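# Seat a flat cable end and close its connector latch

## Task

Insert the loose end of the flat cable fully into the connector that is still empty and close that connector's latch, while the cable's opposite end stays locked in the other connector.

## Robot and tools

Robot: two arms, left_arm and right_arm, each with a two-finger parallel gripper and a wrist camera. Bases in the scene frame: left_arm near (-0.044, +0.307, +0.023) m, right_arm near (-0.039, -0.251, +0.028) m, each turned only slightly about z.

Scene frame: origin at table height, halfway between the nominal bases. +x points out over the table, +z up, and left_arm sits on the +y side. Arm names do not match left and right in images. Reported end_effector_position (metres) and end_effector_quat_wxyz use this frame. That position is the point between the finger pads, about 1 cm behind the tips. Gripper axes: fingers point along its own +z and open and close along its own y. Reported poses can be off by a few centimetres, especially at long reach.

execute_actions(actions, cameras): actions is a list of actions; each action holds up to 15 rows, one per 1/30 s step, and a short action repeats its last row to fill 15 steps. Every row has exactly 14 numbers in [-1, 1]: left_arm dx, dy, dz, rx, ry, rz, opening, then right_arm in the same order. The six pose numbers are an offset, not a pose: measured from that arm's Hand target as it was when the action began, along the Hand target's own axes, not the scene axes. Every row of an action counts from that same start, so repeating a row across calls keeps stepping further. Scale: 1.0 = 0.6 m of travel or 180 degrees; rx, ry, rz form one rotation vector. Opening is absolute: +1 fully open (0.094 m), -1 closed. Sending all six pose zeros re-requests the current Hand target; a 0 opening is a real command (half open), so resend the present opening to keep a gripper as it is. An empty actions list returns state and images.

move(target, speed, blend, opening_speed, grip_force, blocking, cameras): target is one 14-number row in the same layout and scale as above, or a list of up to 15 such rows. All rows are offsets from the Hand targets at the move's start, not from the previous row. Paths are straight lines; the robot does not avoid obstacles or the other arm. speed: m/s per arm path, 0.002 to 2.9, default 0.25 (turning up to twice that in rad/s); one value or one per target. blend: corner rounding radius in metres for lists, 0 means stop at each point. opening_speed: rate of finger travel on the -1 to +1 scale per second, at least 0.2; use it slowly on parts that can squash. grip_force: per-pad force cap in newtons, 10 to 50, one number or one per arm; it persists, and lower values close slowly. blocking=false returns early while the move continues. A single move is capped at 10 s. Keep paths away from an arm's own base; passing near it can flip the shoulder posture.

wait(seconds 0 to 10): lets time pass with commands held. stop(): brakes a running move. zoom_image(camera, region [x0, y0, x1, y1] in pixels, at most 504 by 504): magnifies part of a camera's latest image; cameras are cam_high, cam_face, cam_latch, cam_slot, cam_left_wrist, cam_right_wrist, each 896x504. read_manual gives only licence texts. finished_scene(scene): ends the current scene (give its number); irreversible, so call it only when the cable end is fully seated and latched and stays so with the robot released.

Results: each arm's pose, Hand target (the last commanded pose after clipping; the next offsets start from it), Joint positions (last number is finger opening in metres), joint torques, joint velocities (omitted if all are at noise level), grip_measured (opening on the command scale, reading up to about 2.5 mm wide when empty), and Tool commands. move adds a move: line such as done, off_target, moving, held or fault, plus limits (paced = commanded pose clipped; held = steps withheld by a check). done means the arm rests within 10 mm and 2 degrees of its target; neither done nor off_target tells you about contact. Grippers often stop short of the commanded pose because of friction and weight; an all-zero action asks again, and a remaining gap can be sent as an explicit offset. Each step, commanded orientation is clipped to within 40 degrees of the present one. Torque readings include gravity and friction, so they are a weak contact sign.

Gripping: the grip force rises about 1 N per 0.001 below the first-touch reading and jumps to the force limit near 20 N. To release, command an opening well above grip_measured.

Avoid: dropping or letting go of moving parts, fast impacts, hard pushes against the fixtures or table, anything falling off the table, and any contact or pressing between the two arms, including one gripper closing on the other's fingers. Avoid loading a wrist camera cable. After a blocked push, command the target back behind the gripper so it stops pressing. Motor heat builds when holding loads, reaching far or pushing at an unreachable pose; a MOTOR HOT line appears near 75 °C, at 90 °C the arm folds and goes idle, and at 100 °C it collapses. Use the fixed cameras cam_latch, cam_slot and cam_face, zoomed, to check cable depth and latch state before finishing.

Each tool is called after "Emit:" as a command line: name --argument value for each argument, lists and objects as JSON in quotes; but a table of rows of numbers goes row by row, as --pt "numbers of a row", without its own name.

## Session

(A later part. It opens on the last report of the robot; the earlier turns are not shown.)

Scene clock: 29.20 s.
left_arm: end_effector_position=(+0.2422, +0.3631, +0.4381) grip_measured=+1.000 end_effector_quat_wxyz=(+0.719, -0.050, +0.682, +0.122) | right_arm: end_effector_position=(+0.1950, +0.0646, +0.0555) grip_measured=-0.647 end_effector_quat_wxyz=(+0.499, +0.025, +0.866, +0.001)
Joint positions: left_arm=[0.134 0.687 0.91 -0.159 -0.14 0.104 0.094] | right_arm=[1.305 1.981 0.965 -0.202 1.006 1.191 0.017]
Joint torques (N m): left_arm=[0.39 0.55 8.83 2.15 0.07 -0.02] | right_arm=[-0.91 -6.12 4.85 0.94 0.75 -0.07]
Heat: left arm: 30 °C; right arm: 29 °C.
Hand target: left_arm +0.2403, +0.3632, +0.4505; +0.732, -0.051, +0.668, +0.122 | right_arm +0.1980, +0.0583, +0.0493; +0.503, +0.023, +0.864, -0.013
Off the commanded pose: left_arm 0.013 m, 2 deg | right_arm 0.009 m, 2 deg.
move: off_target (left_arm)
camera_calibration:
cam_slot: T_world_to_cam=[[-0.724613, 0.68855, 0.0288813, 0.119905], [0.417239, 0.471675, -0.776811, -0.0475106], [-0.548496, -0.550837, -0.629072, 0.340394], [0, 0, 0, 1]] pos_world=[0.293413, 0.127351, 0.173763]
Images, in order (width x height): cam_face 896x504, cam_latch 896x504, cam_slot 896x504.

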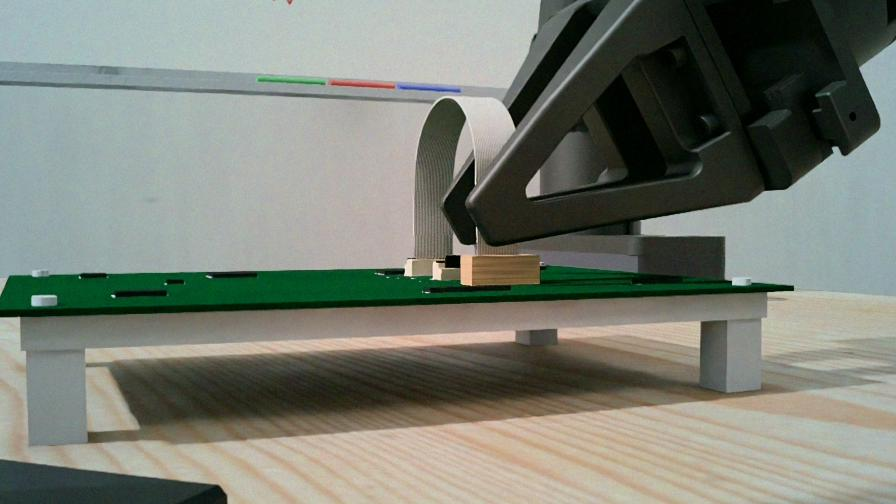

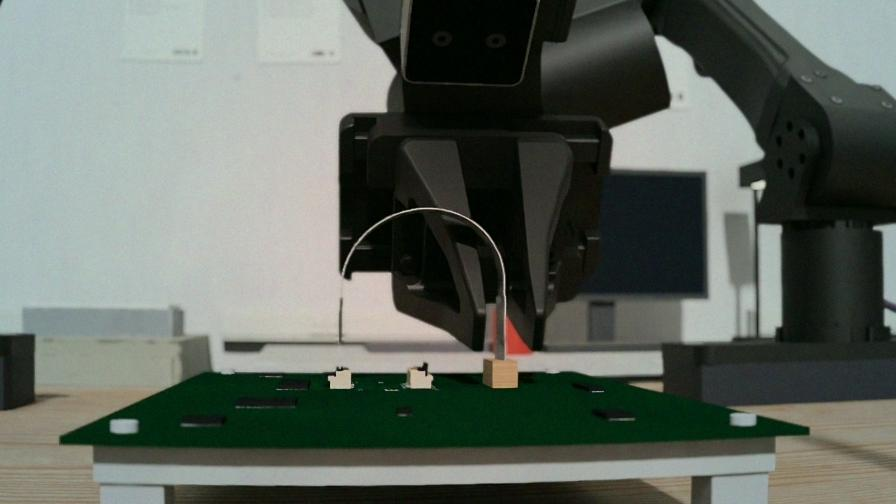

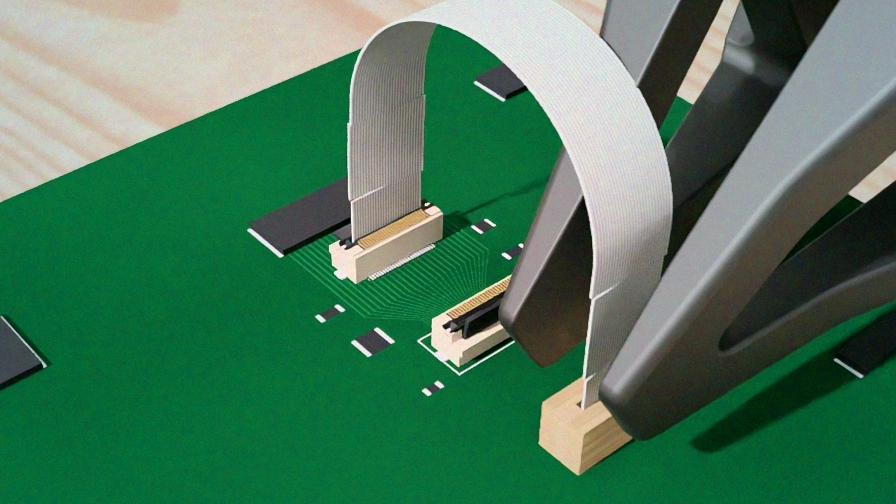

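Emit:
move --target '[0,0,0,0,0,0,1,0,-0.003,0,0,0,0,-0.65]' --speed 0.01 --opening_speed 0.3 --cameras '["cam_latch"]'

Emit:
zoom_image --camera "cam_latch" --region '[460, 310, 560, 400]'

Scene clock: 31.53 s.
left_arm: end_effector_position=(+0.2422, +0.3631, +0.4381) grip_measured=+1.000 end_effector_quat_wxyz=(+0.719, -0.050, +0.682, +0.122) | right_arm: end_effector_position=(+0.1945, +0.0629, +0.0538) grip_measured=-0.647 end_effector_quat_wxyz=(+0.498, +0.024, +0.867, -0.001)
Joint positions: left_arm=[0.134 0.687 0.91 -0.159 -0.14 0.104 0.094] | right_arm=[1.305 1.981 0.957 -0.196 1.005 1.188 0.017]
Joint torques (N m): left_arm=[0.36 0.57 8.9 2.14 0.06 -0.03] | right_arm=[-0.99 -6.45 4.74 0.9 0.75 -0.06]
Heat: left arm: 30 °C; right arm: 29 °C.
Hand target: left_arm +0.2403, +0.3632, +0.4505; +0.732, -0.051, +0.668, +0.122 | right_arm +0.1980, +0.0566, +0.0493; +0.503, +0.023, +0.864, -0.013
Off the commanded pose: left_arm 0.013 m, 2 deg | right_arm 0.009 m, 2 deg.
move: off_target (left_arm)
Images, in order (width x height): cam_latch 896x504.

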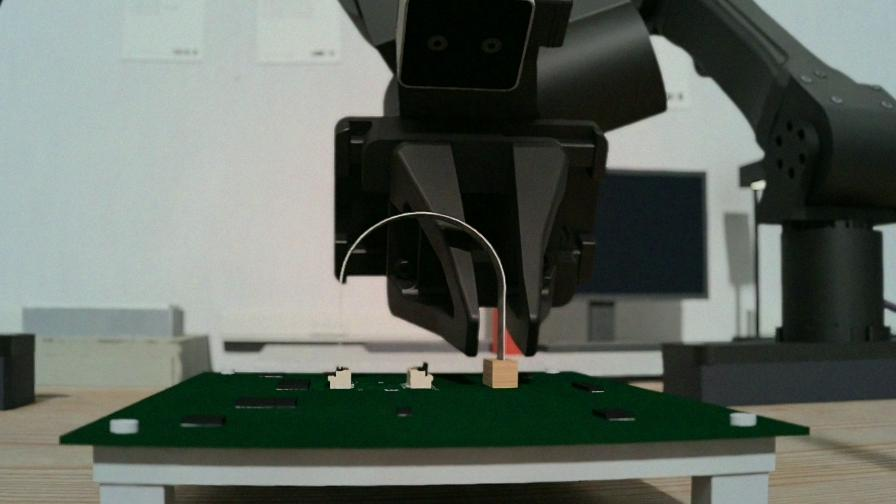

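Scaled by 5.040 from the camera's 896x504 image, which has a finer 1280x720 frame.

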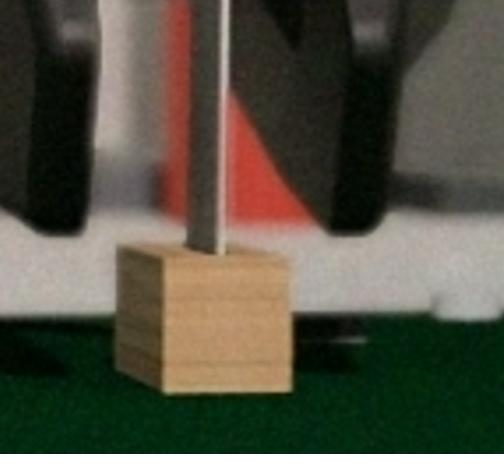

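Emit:
move --target '[0,0,0,0,0,0,1,0,0,0,0,0,0,-1]' --speed 0.01 --opening_speed 0.2 --grip_force 20 --cameras '["cam_latch","cam_slot","cam_face"]'

Emit:
zoom_image --camera "cam_latch" --region '[460, 310, 560, 400]'

Emit:
zoom_image --camera "cam_face" --region '[400, 140, 600, 300]'

Scene clock: 35.70 s.
left_arm: end_effector_position=(+0.2422, +0.3631, +0.4381) grip_measured=+1.000 end_effector_quat_wxyz=(+0.719, -0.050, +0.682, +0.122) | right_arm: end_effector_position=(+0.1946, +0.0631, +0.0539) grip_measured=-0.961 end_effector_quat_wxyz=(+0.499, +0.024, +0.867, +0.000)
Joint positions: left_arm=[0.134 0.687 0.91 -0.159 -0.14 0.104 0.094] | right_arm=[1.305 1.981 0.957 -0.195 1.005 1.188 0.002]
Joint torques (N m): left_arm=[0.35 0.51 8.85 2.13 0.06 -0.02] | right_arm=[-1.02 -6.45 4.72 0.93 0.75 -0.06]
Heat: left arm: 31 °C; right arm: 29 °C.
Hand target: left_arm +0.2403, +0.3632, +0.4505; +0.732, -0.051, +0.668, +0.122 | right_arm +0.1980, +0.0566, +0.0493; +0.503, +0.023, +0.864, -0.013
Off the commanded pose: left_arm 0.013 m, 2 deg | right_arm 0.009 m, 2 deg.
grip_force (N): 20, 20
move: off_target (left_arm)
camera_calibration:
cam_slot: T_world_to_cam=[[-0.724613, 0.68855, 0.0288813, 0.119905], [0.417239, 0.471675, -0.776811, -0.0475106], [-0.548496, -0.550837, -0.629072, 0.340394], [0, 0, 0, 1]] pos_world=[0.293413, 0.127351, 0.173763]
Images, in order (width x height): cam_face 896x504, cam_latch 896x504, cam_slot 896x504.

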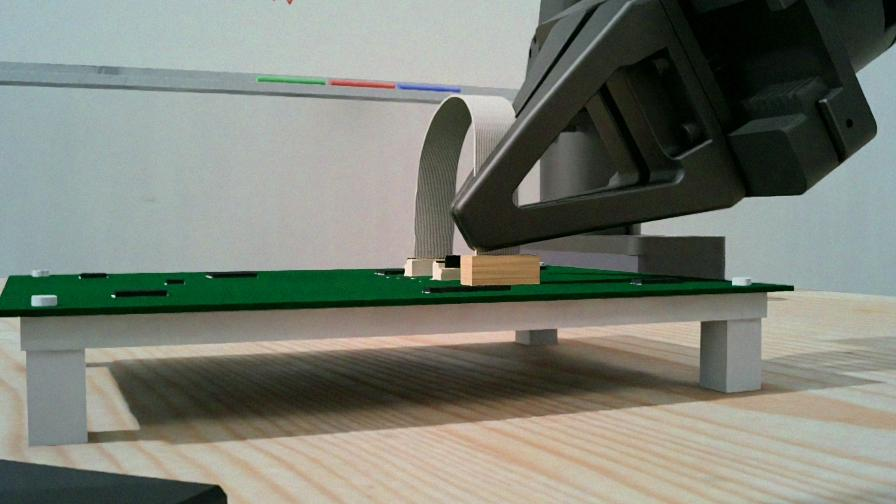

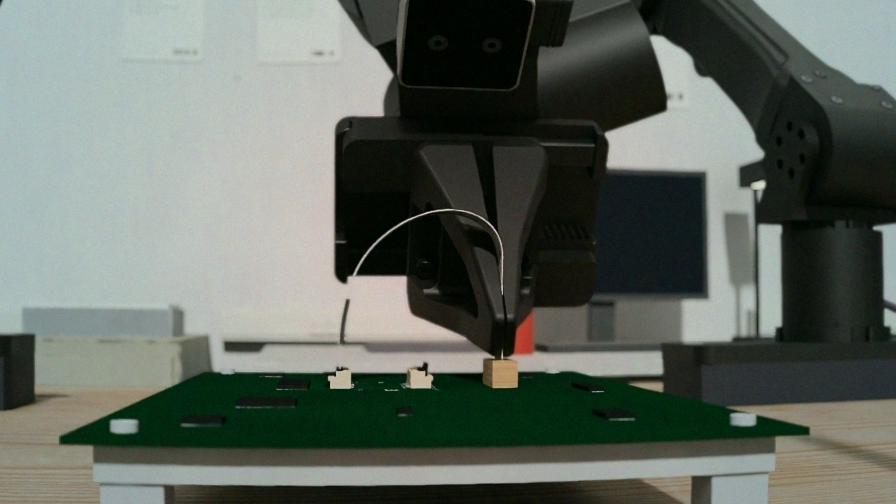

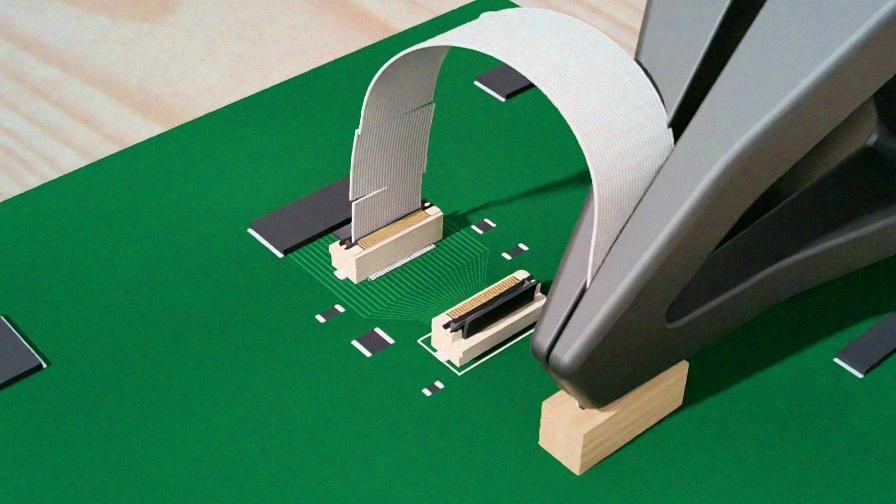

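Scaled by 5.040 from the camera's 896x504 image, which has a finer 1280x720 frame.

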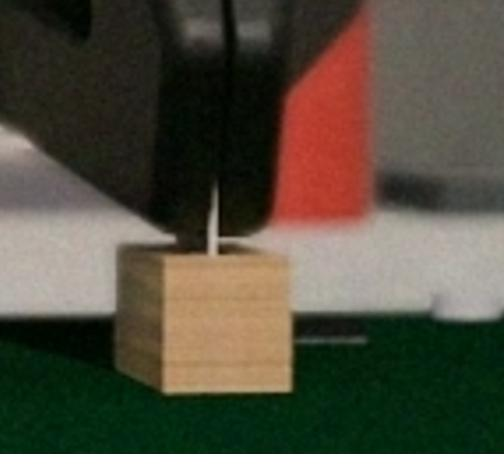

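Scaled by 2.520 from the camera's 896x504 image, which has a finer 1280x720 frame.

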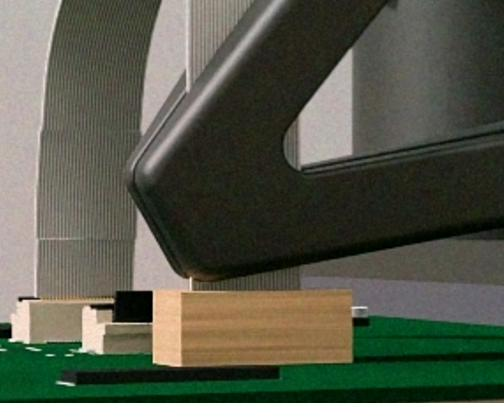

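Emit:
move --target '[0,0,0,0,0,0,1,-0.0174,0,-0.0099,0,0,0,-1]' --speed 0.01

Emit:
move --target '[0,0,0,0,0,0,1,-0.0116,0,-0.0066,0,0,0,-1]' --speed 0.01 --cameras '["cam_latch","cam_slot","cam_face"]'

Scene clock: 38.43 s.
left_arm: end_effector_position=(+0.2422, +0.3631, +0.4381) grip_measured=+1.000 end_effector_quat_wxyz=(+0.719, -0.050, +0.682, +0.122) | right_arm: end_effector_position=(+0.1944, +0.0625, +0.0537) grip_measured=-0.961 end_effector_quat_wxyz=(+0.498, +0.023, +0.867, -0.002)
Joint positions: left_arm=[0.134 0.687 0.91 -0.159 -0.14 0.104 0.094] | right_arm=[1.305 1.981 0.957 -0.199 1.005 1.188 0.002]
Joint torques (N m): left_arm=[0.38 0.55 8.85 2.13 0.07 -0.01] | right_arm=[-0.98 -8.99 5.75 0.58 0.76 -0.08]
Heat: left arm: 31 °C; right arm: 28 °C.
Hand target: left_arm +0.2403, +0.3632, +0.4505; +0.732, -0.051, +0.668, +0.122 | right_arm +0.1979, +0.0566, +0.0614; +0.503, +0.023, +0.864, -0.013
Off the commanded pose: left_arm 0.013 m, 2 deg | right_arm 0.010 m, 1 deg.
grip_force (N): 20, 20
move: off_target (left_arm)

Scene clock: 39.53 s.
left_arm: end_effector_position=(+0.2422, +0.3631, +0.4381) grip_measured=+1.000 end_effector_quat_wxyz=(+0.719, -0.050, +0.682, +0.122) | right_arm: end_effector_position=(+0.1933, +0.0623, +0.0537) grip_measured=-0.961 end_effector_quat_wxyz=(+0.494, +0.021, +0.869, -0.002)
Joint positions: left_arm=[0.134 0.687 0.91 -0.159 -0.14 0.104 0.094] | right_arm=[1.305 1.975 0.957 -0.208 0.995 1.187 0.002]
Joint torques (N m): left_arm=[0.36 0.5 8.85 2.14 0.07 -0.02] | right_arm=[-1.01 -10.18 6.5 0.43 0.87 -0.09]
Heat: left arm: 31 °C; right arm: 28 °C.
Hand target: left_arm +0.2403, +0.3632, +0.4505; +0.732, -0.051, +0.668, +0.122 | right_arm +0.1979, +0.0566, +0.0693; +0.503, +0.023, +0.864, -0.013
Off the commanded pose: left_arm 0.013 m, 2 deg | right_arm 0.017 m, 2 deg.
grip_force (N): 20, 20
move: off_target (left_arm, right_arm)
camera_calibration:
cam_slot: T_world_to_cam=[[-0.724613, 0.68855, 0.0288813, 0.119905], [0.417239, 0.471675, -0.776811, -0.0475106], [-0.548496, -0.550837, -0.629072, 0.340394], [0, 0, 0, 1]] pos_world=[0.293413, 0.127351, 0.173763]
Images, in order (width x height): cam_face 896x504, cam_latch 896x504, cam_slot 896x504.

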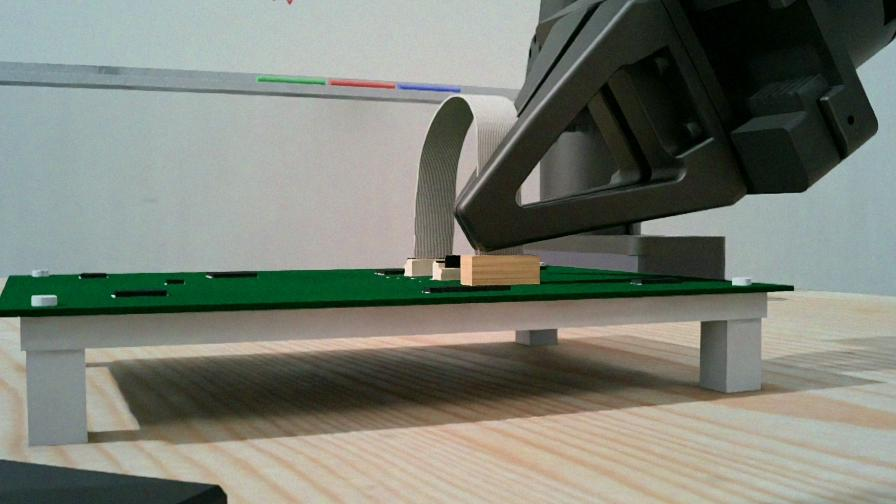

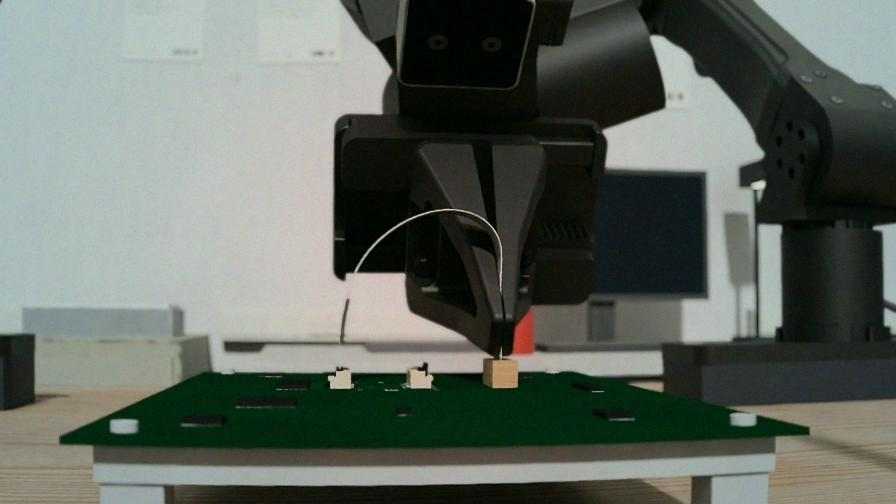

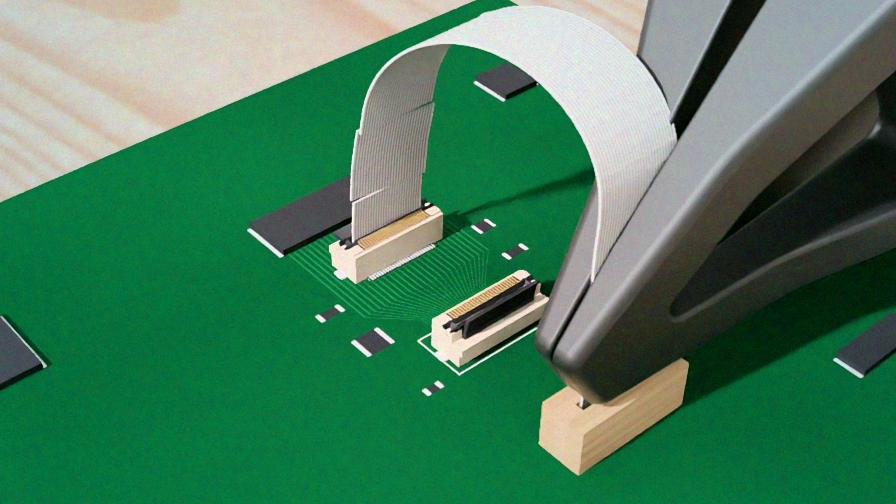

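Emit:
move --target '[0,0,0,0,0,0,1,-0.0087,0,-0.005,0,0,0,-1]' --speed 0.01 --cameras '["cam_latch","cam_slot","cam_face"]'

Scene clock: 40.80 s.
left_arm: end_effector_position=(+0.2422, +0.3631, +0.4381) grip_measured=+1.000 end_effector_quat_wxyz=(+0.719, -0.050, +0.682, +0.122) | right_arm: end_effector_position=(+0.1933, +0.0624, +0.0541) grip_measured=-0.961 end_effector_quat_wxyz=(+0.487, +0.021, +0.873, +0.001)
Joint positions: left_arm=[0.134 0.687 0.91 -0.159 -0.14 0.104 0.094] | right_arm=[1.301 1.966 0.957 -0.215 0.978 1.184 0.002]
Joint torques (N m): left_arm=[0.39 0.53 8.91 2.15 0.07 -0.02] | right_arm=[-0.59 -10.7 7.08 0.32 1.08 -0.09]
Heat: left arm: 31 °C; right arm: 29 °C.
Hand target: left_arm +0.2403, +0.3632, +0.4505; +0.732, -0.051, +0.668, +0.122 | right_arm +0.1978, +0.0566, +0.0754; +0.503, +0.023, +0.864, -0.013
Off the commanded pose: left_arm 0.013 m, 2 deg | right_arm 0.022 m, 3 deg.
grip_force (N): 20, 20
move: off_target (left_arm, right_arm)
camera_calibration:
cam_slot: T_world_to_cam=[[-0.724613, 0.68855, 0.0288813, 0.119905], [0.417239, 0.471675, -0.776811, -0.0475106], [-0.548496, -0.550837, -0.629072, 0.340394], [0, 0, 0, 1]] pos_world=[0.293413, 0.127351, 0.173763]
Images, in order (width x height): cam_face 896x504, cam_latch 896x504, cam_slot 896x504.

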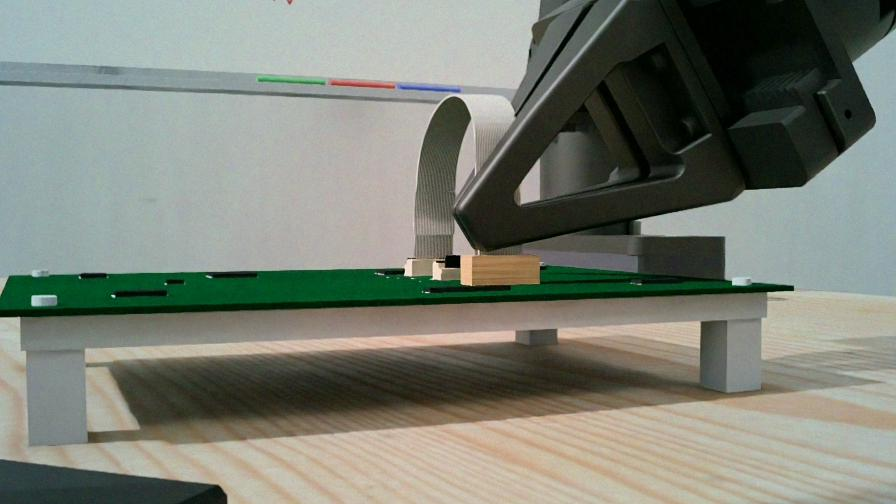

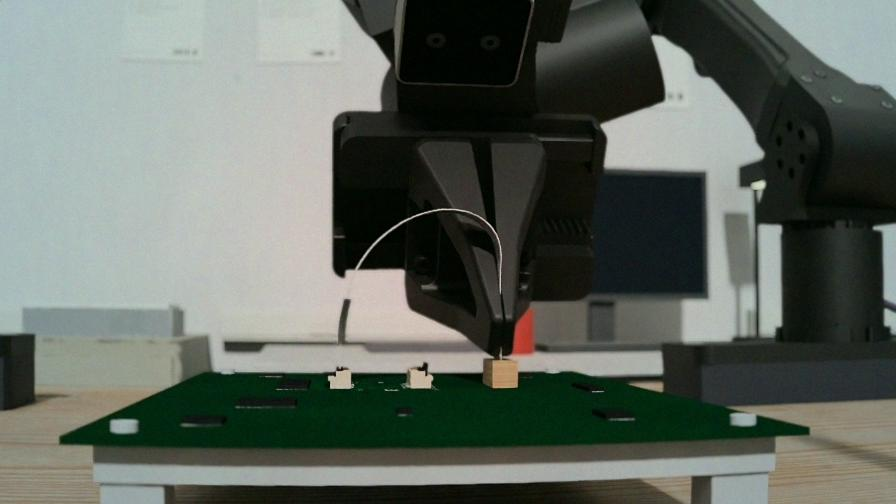

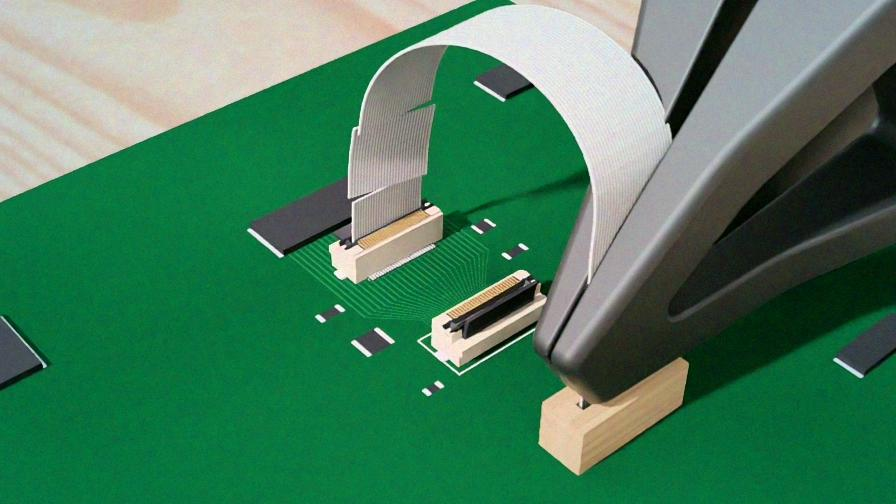

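Emit:
move --target '[0,0,0,0,0,0,1,-0.0058,0,-0.0033,0,0,0,-1]' --speed 0.01 --cameras '["cam_latch","cam_slot"]'

Scene clock: 42.53 s.
left_arm: end_effector_position=(+0.2422, +0.3631, +0.4381) grip_measured=+1.000 end_effector_quat_wxyz=(+0.719, -0.050, +0.682, +0.122) | right_arm: end_effector_position=(+0.1923, +0.0529, +0.0605) grip_measured=-0.961 end_effector_quat_wxyz=(+0.488, +0.010, +0.873, -0.023)
Joint positions: left_arm=[0.134 0.687 0.91 -0.159 -0.14 0.104 0.094] | right_arm=[1.301 1.943 0.961 -0.289 0.992 1.183 0.002]
Joint torques (N m): left_arm=[0.35 0.55 8.83 2.15 0.06 -0.04] | right_arm=[-0.53 -9.69 7.51 0.68 0.92 -0.03]
Heat: left arm: 31 °C; right arm: 29 °C.
Hand target: left_arm +0.2403, +0.3632, +0.4505; +0.732, -0.051, +0.668, +0.122 | right_arm +0.1978, +0.0566, +0.0794; +0.503, +0.023, +0.864, -0.013
Off the commanded pose: left_arm 0.013 m, 2 deg | right_arm 0.020 m, 3 deg.
grip_force (N): 20, 20
move: off_target (left_arm, right_arm)
camera_calibration:
cam_slot: T_world_to_cam=[[-0.724613, 0.68855, 0.0288813, 0.119905], [0.417239, 0.471675, -0.776811, -0.0475106], [-0.548496, -0.550837, -0.629072, 0.340394], [0, 0, 0, 1]] pos_world=[0.293413, 0.127351, 0.173763]
Images, in order (width x height): cam_latch 896x504, cam_slot 896x504.

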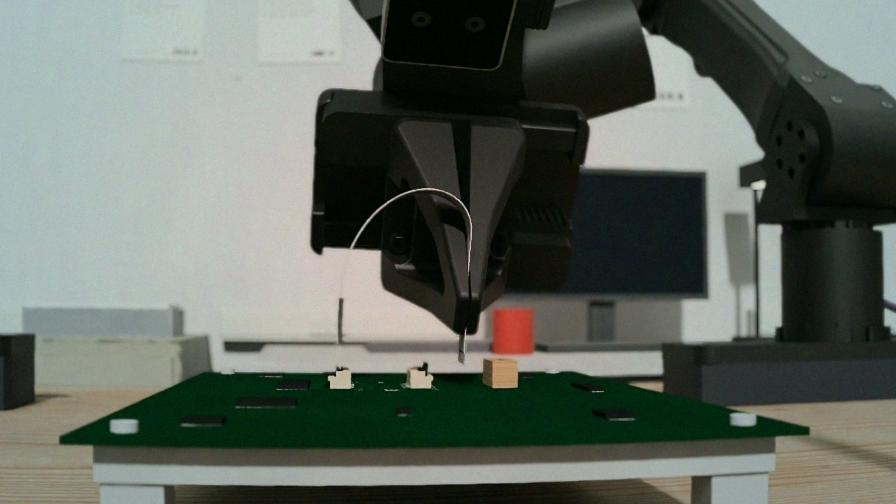

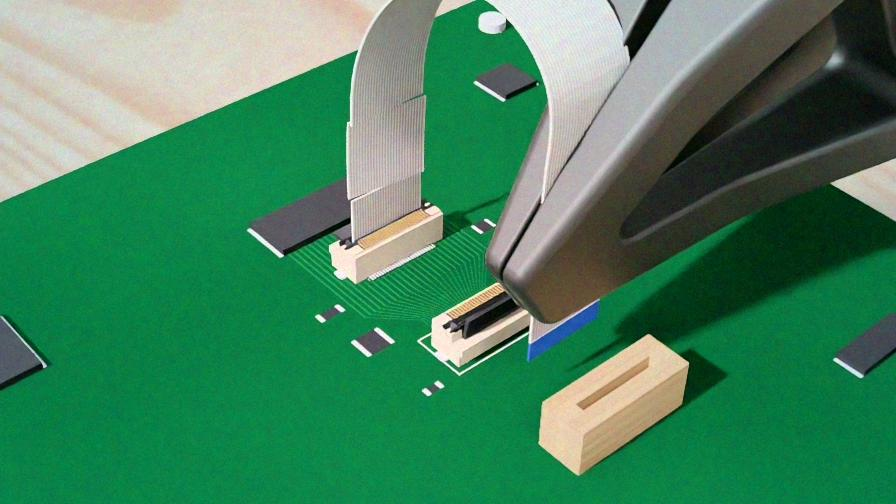

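Emit:
move --target '[0,0,0,0,0,0,1,-0.0058,0,-0.0033,0,0,0,-1]' --speed 0.01 --cameras '["cam_latch","cam_slot"]'

Scene clock: 44.10 s.
left_arm: end_effector_position=(+0.2422, +0.3631, +0.4381) grip_measured=+1.000 end_effector_quat_wxyz=(+0.719, -0.050, +0.682, +0.122) | right_arm: end_effector_position=(+0.1920, +0.0510, +0.0626) grip_measured=-0.961 end_effector_quat_wxyz=(+0.488, +0.008, +0.873, -0.026)
Joint positions: left_arm=[0.134 0.687 0.91 -0.159 -0.14 0.104 0.094] | right_arm=[1.301 1.935 0.961 -0.305 0.993 1.183 0.002]
Joint torques (N m): left_arm=[0.36 0.58 8.85 2.14 0.08 -0.02] | right_arm=[-0.55 -9.85 8.09 0.67 0.92 -0.02]
Heat: left arm: 31 °C; right arm: 29 °C.
Hand target: left_arm +0.2403, +0.3632, +0.4505; +0.732, -0.051, +0.668, +0.122 | right_arm +0.1978, +0.0566, +0.0834; +0.503, +0.023, +0.864, -0.013
Off the commanded pose: left_arm 0.013 m, 2 deg | right_arm 0.022 m, 3 deg.
grip_force (N): 20, 20
move: off_target (left_arm, right_arm)
camera_calibration:
cam_slot: T_world_to_cam=[[-0.724613, 0.68855, 0.0288813, 0.119905], [0.417239, 0.471675, -0.776811, -0.0475106], [-0.548496, -0.550837, -0.629072, 0.340394], [0, 0, 0, 1]] pos_world=[0.293413, 0.127351, 0.173763]
Images, in order (width x height): cam_latch 896x504, cam_slot 896x504.

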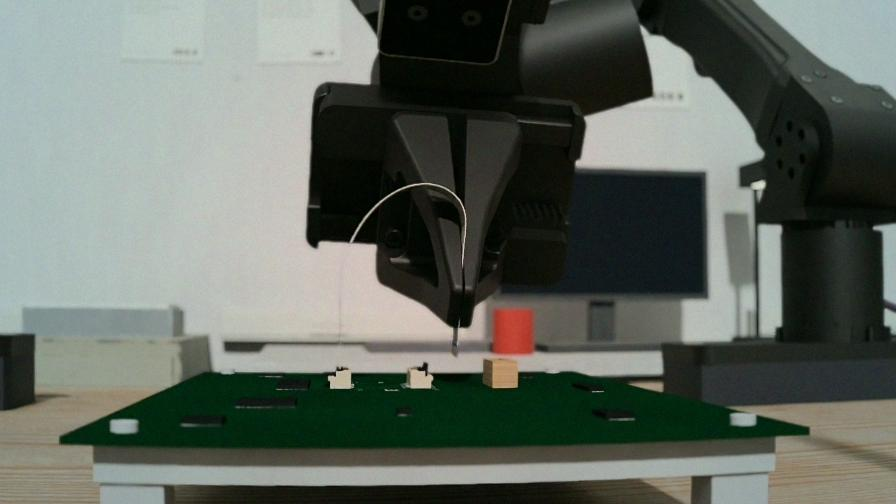

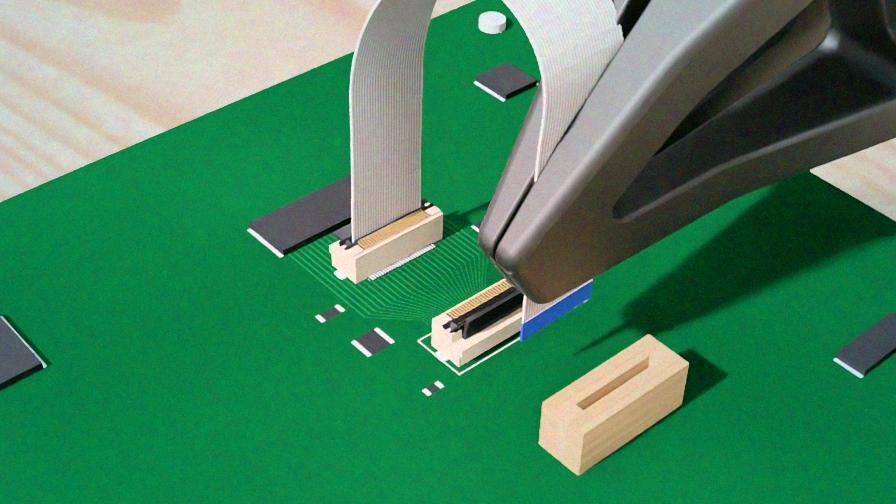

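Emit:
move --target '[0,0,0,0,0,0,1,-0.0049,-0.01,-0.0016,0,0,0,-1]' --speed 0.01 --cameras '["cam_latch","cam_slot"]'

Scene clock: 48.20 s.
left_arm: end_effector_position=(+0.2422, +0.3631, +0.4381) grip_measured=+1.000 end_effector_quat_wxyz=(+0.719, -0.050, +0.682, +0.122) | right_arm: end_effector_position=(+0.1924, +0.0529, +0.0708) grip_measured=-0.961 end_effector_quat_wxyz=(+0.490, +0.012, +0.871, -0.017)
Joint positions: left_arm=[0.134 0.687 0.91 -0.159 -0.14 0.104 0.094] | right_arm=[1.301 1.91 0.961 -0.306 0.993 1.179 0.002]
Joint torques (N m): left_arm=[0.39 0.53 8.85 2.15 0.07 -0.01] | right_arm=[-1.07 -9.83 6.12 0.75 0.89 -0.06]
Heat: left arm: 31 °C; right arm: 29 °C.
Hand target: left_arm +0.2403, +0.3632, +0.4505; +0.732, -0.051, +0.668, +0.122 | right_arm +0.1981, +0.0506, +0.0864; +0.503, +0.023, +0.864, -0.013
Off the commanded pose: left_arm 0.013 m, 2 deg | right_arm 0.017 m, 2 deg.
grip_force (N): 20, 20
move: off_target (left_arm, right_arm)
camera_calibration:
cam_slot: T_world_to_cam=[[-0.724613, 0.68855, 0.0288813, 0.119905], [0.417239, 0.471675, -0.776811, -0.0475106], [-0.548496, -0.550837, -0.629072, 0.340394], [0, 0, 0, 1]] pos_world=[0.293413, 0.127351, 0.173763]
Images, in order (width x height): cam_latch 896x504, cam_slot 896x504.

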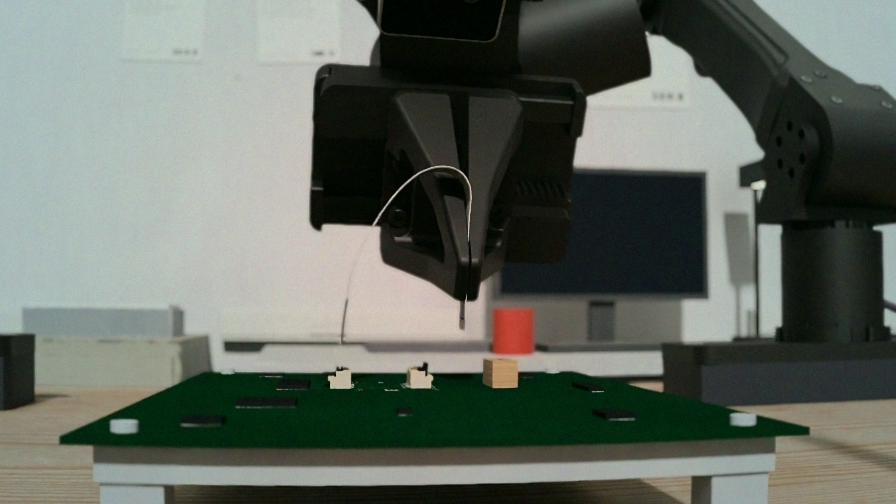

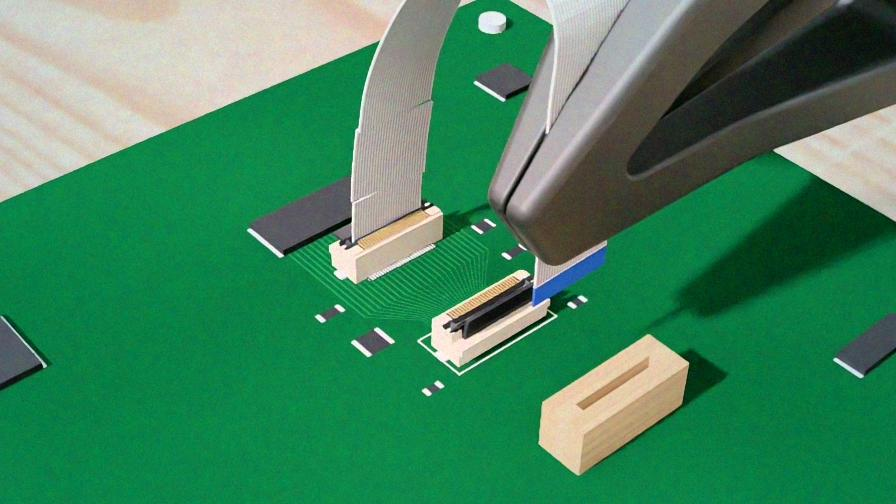

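Emit:
move --target '[0,0,0,0,0,0,1,0,-0.01,0,0,0,0,-1]' --speed 0.01 --cameras '["cam_slot"]'

Scene clock: 49.70 s.
left_arm: end_effector_position=(+0.2422, +0.3631, +0.4381) grip_measured=+1.000 end_effector_quat_wxyz=(+0.719, -0.050, +0.682, +0.122) | right_arm: end_effector_position=(+0.1933, +0.0481, +0.0733) grip_measured=-0.961 end_effector_quat_wxyz=(+0.490, +0.013, +0.871, -0.018)
Joint positions: left_arm=[0.134 0.687 0.91 -0.159 -0.14 0.104 0.094] | right_arm=[1.295 1.891 0.945 -0.306 0.993 1.172 0.002]
Joint torques (N m): left_arm=[0.36 0.58 8.9 2.13 0.06 -0.01] | right_arm=[-0.88 -9.66 5.07 0.87 0.88 -0.08]
Heat: left arm: 31 °C; right arm: 29 °C.
Hand target: left_arm +0.2403, +0.3632, +0.4505; +0.732, -0.051, +0.668, +0.122 | right_arm +0.1978, +0.0445, +0.0864; +0.503, +0.023, +0.864, -0.013
Off the commanded pose: left_arm 0.013 m, 2 deg | right_arm 0.014 m, 2 deg.
grip_force (N): 20, 20
move: off_target (left_arm, right_arm)
camera_calibration:
cam_slot: T_world_to_cam=[[-0.724613, 0.68855, 0.0288813, 0.119905], [0.417239, 0.471675, -0.776811, -0.0475106], [-0.548496, -0.550837, -0.629072, 0.340394], [0, 0, 0, 1]] pos_world=[0.293413, 0.127351, 0.173763]
Images, in order (width x height): cam_slot 896x504.

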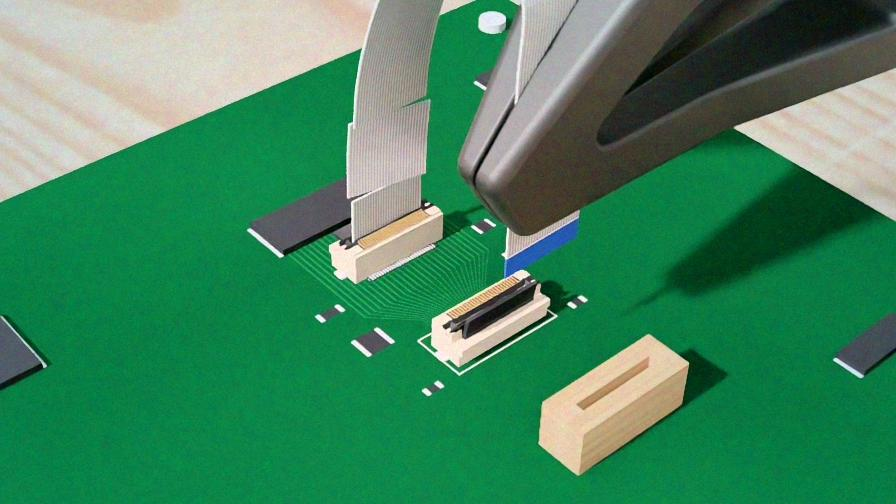

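Emit:
move --target '[0,0,0,0,0,0,1,0.00497,-0.01086,0.00086,-0.00179,-0.00058,0.00314,-1]' --speed 0.01 --cameras '["cam_slot"]'

Scene clock: 55.03 s.
left_arm: end_effector_position=(+0.2422, +0.3631, +0.4381) grip_measured=+1.000 end_effector_quat_wxyz=(+0.719, -0.050, +0.682, +0.122) | right_arm: end_effector_position=(+0.1916, +0.0417, +0.0711) grip_measured=-0.961 end_effector_quat_wxyz=(+0.491, +0.014, +0.871, -0.014)
Joint positions: left_arm=[0.134 0.687 0.91 -0.159 -0.14 0.104 0.094] | right_arm=[1.295 1.872 0.904 -0.272 0.993 1.17 0.002]
Joint torques (N m): left_arm=[0.42 0.54 8.85 2.14 0.08 -0.01] | right_arm=[-0.99 -9.42 4.93 0.92 0.85 -0.05]
Heat: left arm: 31 °C; right arm: 30 °C.
Hand target: left_arm +0.2403, +0.3632, +0.4505; +0.732, -0.051, +0.668, +0.122 | right_arm +0.1964, +0.0381, +0.0835; +0.504, +0.026, +0.863, -0.008
Off the commanded pose: left_arm 0.013 m, 2 deg | right_arm 0.014 m, 2 deg.
grip_force (N): 20, 20
move: off_target (left_arm, right_arm)
camera_calibration:
cam_slot: T_world_to_cam=[[-0.724613, 0.68855, 0.0288813, 0.119905], [0.417239, 0.471675, -0.776811, -0.0475106], [-0.548496, -0.550837, -0.629072, 0.340394], [0, 0, 0, 1]] pos_world=[0.293413, 0.127351, 0.173763]
Images, in order (width x height): cam_slot 896x504.

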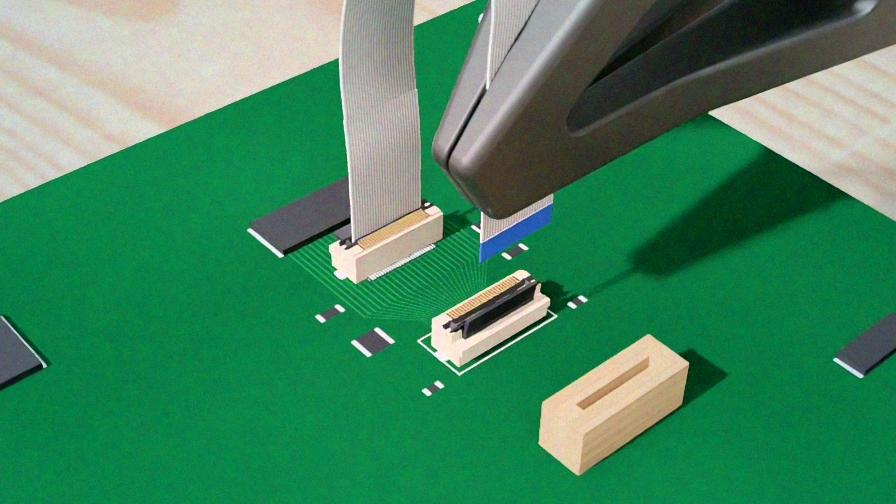

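Emit:
zoom_image --camera "cam_slot" --region '[420, 190, 580, 350]'

Scaled by 3.150 from the camera's 896x504 image, which has a finer 1280x720 frame.

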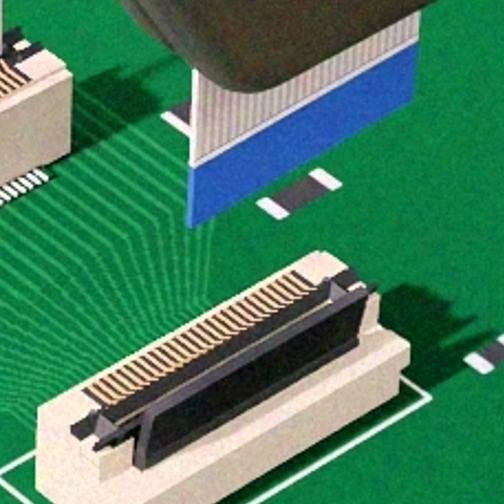

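Emit:
move --target '[0,0,0,0,0,0,1,0.03026,-0.01041,0.01527,0.007,0.00223,-0.00594,-1]' --speed 0.01 --cameras '["cam_slot"]'

Emit:
zoom_image --camera "cam_slot" --region '[420, 190, 580, 350]'

Scene clock: 61.40 s.
left_arm: end_effector_position=(+0.2422, +0.3631, +0.4381) grip_measured=+1.000 end_effector_quat_wxyz=(+0.719, -0.050, +0.682, +0.122) | right_arm: end_effector_position=(+0.1911, +0.0397, +0.0676) grip_measured=-0.961 end_effector_quat_wxyz=(+0.493, +0.017, +0.870, -0.009)
Joint positions: left_arm=[0.134 0.687 0.91 -0.159 -0.14 0.104 0.094] | right_arm=[1.295 1.872 0.882 -0.239 0.993 1.17 0.002]
Joint torques (N m): left_arm=[0.34 0.54 8.85 2.15 0.07 -0.01] | right_arm=[-1.02 -5.42 4.88 0.94 0.89 0.09]
Heat: left arm: 32 °C; right arm: 30 °C.
Hand target: left_arm +0.2403, +0.3632, +0.4505; +0.732, -0.051, +0.668, +0.122 | right_arm +0.1952, +0.0321, +0.0631; +0.501, +0.023, +0.865, -0.022
Off the commanded pose: left_arm 0.013 m, 2 deg | right_arm 0.010 m, 2 deg.
grip_force (N): 20, 20
move: off_target (left_arm)
camera_calibration:
cam_slot: T_world_to_cam=[[-0.724613, 0.68855, 0.0288813, 0.119905], [0.417239, 0.471675, -0.776811, -0.0475106], [-0.548496, -0.550837, -0.629072, 0.340394], [0, 0, 0, 1]] pos_world=[0.293413, 0.127351, 0.173763]
Images, in order (width x height): cam_slot 896x504.

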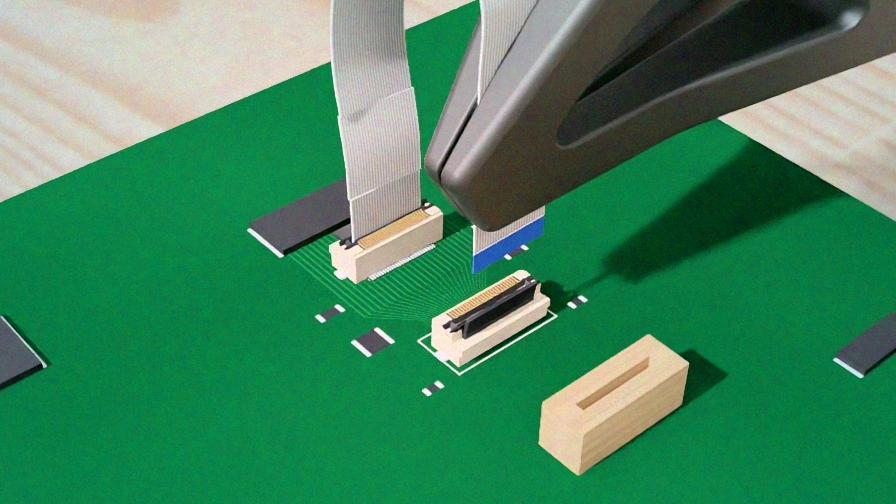

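Scaled by 3.150 from the camera's 896x504 image, which has a finer 1280x720 frame.

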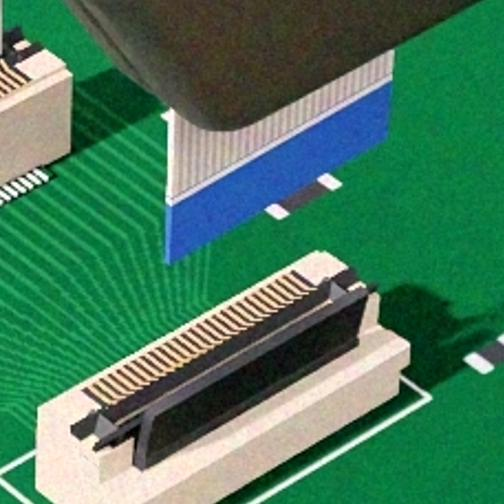

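Emit:
move --target '[0,0,0,0,0,0,1,0.0071,-0.00435,0.0074,0.00291,0.00041,-0.00124,-1]' --speed 0.01 --cameras '["cam_slot"]'

Emit:
zoom_image --camera "cam_slot" --region '[420, 230, 560, 370]'

Scene clock: 66.20 s.
left_arm: end_effector_position=(+0.2422, +0.3631, +0.4381) grip_measured=+1.000 end_effector_quat_wxyz=(+0.719, -0.050, +0.682, +0.122) | right_arm: end_effector_position=(+0.1932, +0.0364, +0.0612) grip_measured=-0.961 end_effector_quat_wxyz=(+0.492, +0.019, +0.871, -0.015)
Joint positions: left_arm=[0.134 0.687 0.91 -0.159 -0.14 0.104 0.094] | right_arm=[1.287 1.889 0.874 -0.223 0.993 1.17 0.002]
Joint torques (N m): left_arm=[0.39 0.53 8.83 2.14 0.06 -0.03] | right_arm=[-0.92 -5.45 4.72 0.92 0.88 0.09]
Heat: left arm: 32 °C; right arm: 30 °C.
Hand target: left_arm +0.2403, +0.3632, +0.4505; +0.732, -0.051, +0.668, +0.122 | right_arm +0.1968, +0.0293, +0.0573; +0.500, +0.024, +0.865, -0.027
Off the commanded pose: left_arm 0.013 m, 2 deg | right_arm 0.009 m, 2 deg.
grip_force (N): 20, 20
move: off_target (left_arm)
camera_calibration:
cam_slot: T_world_to_cam=[[-0.724613, 0.68855, 0.0288813, 0.119905], [0.417239, 0.471675, -0.776811, -0.0475106], [-0.548496, -0.550837, -0.629072, 0.340394], [0, 0, 0, 1]] pos_world=[0.293413, 0.127351, 0.173763]
Images, in order (width x height): cam_slot 896x504.

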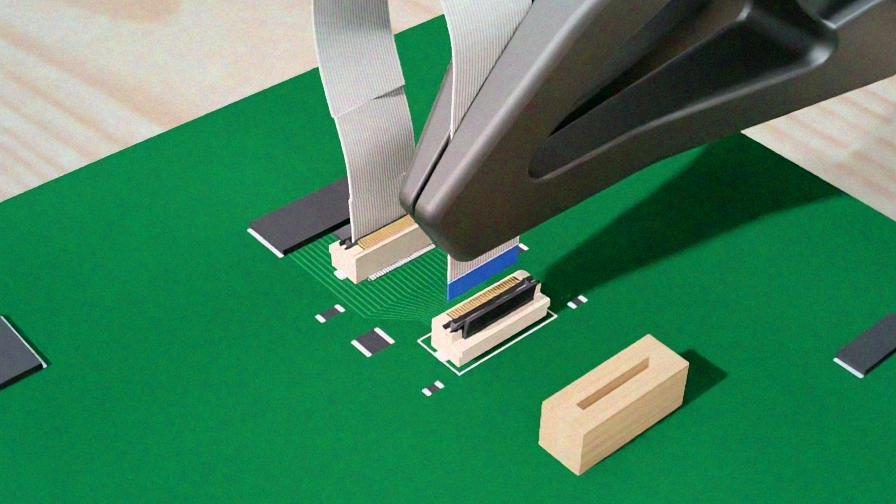

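Scaled by 3.600 from the camera's 896x504 image, which has a finer 1280x720 frame.

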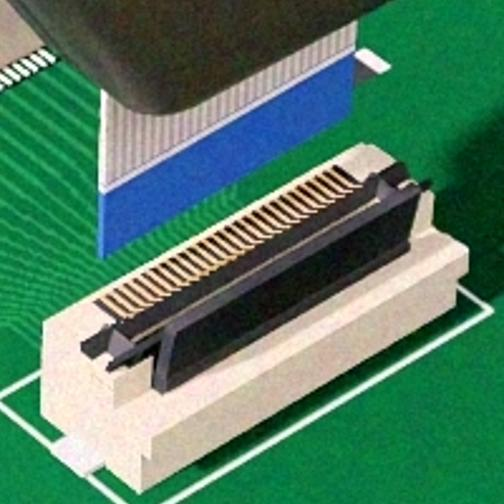

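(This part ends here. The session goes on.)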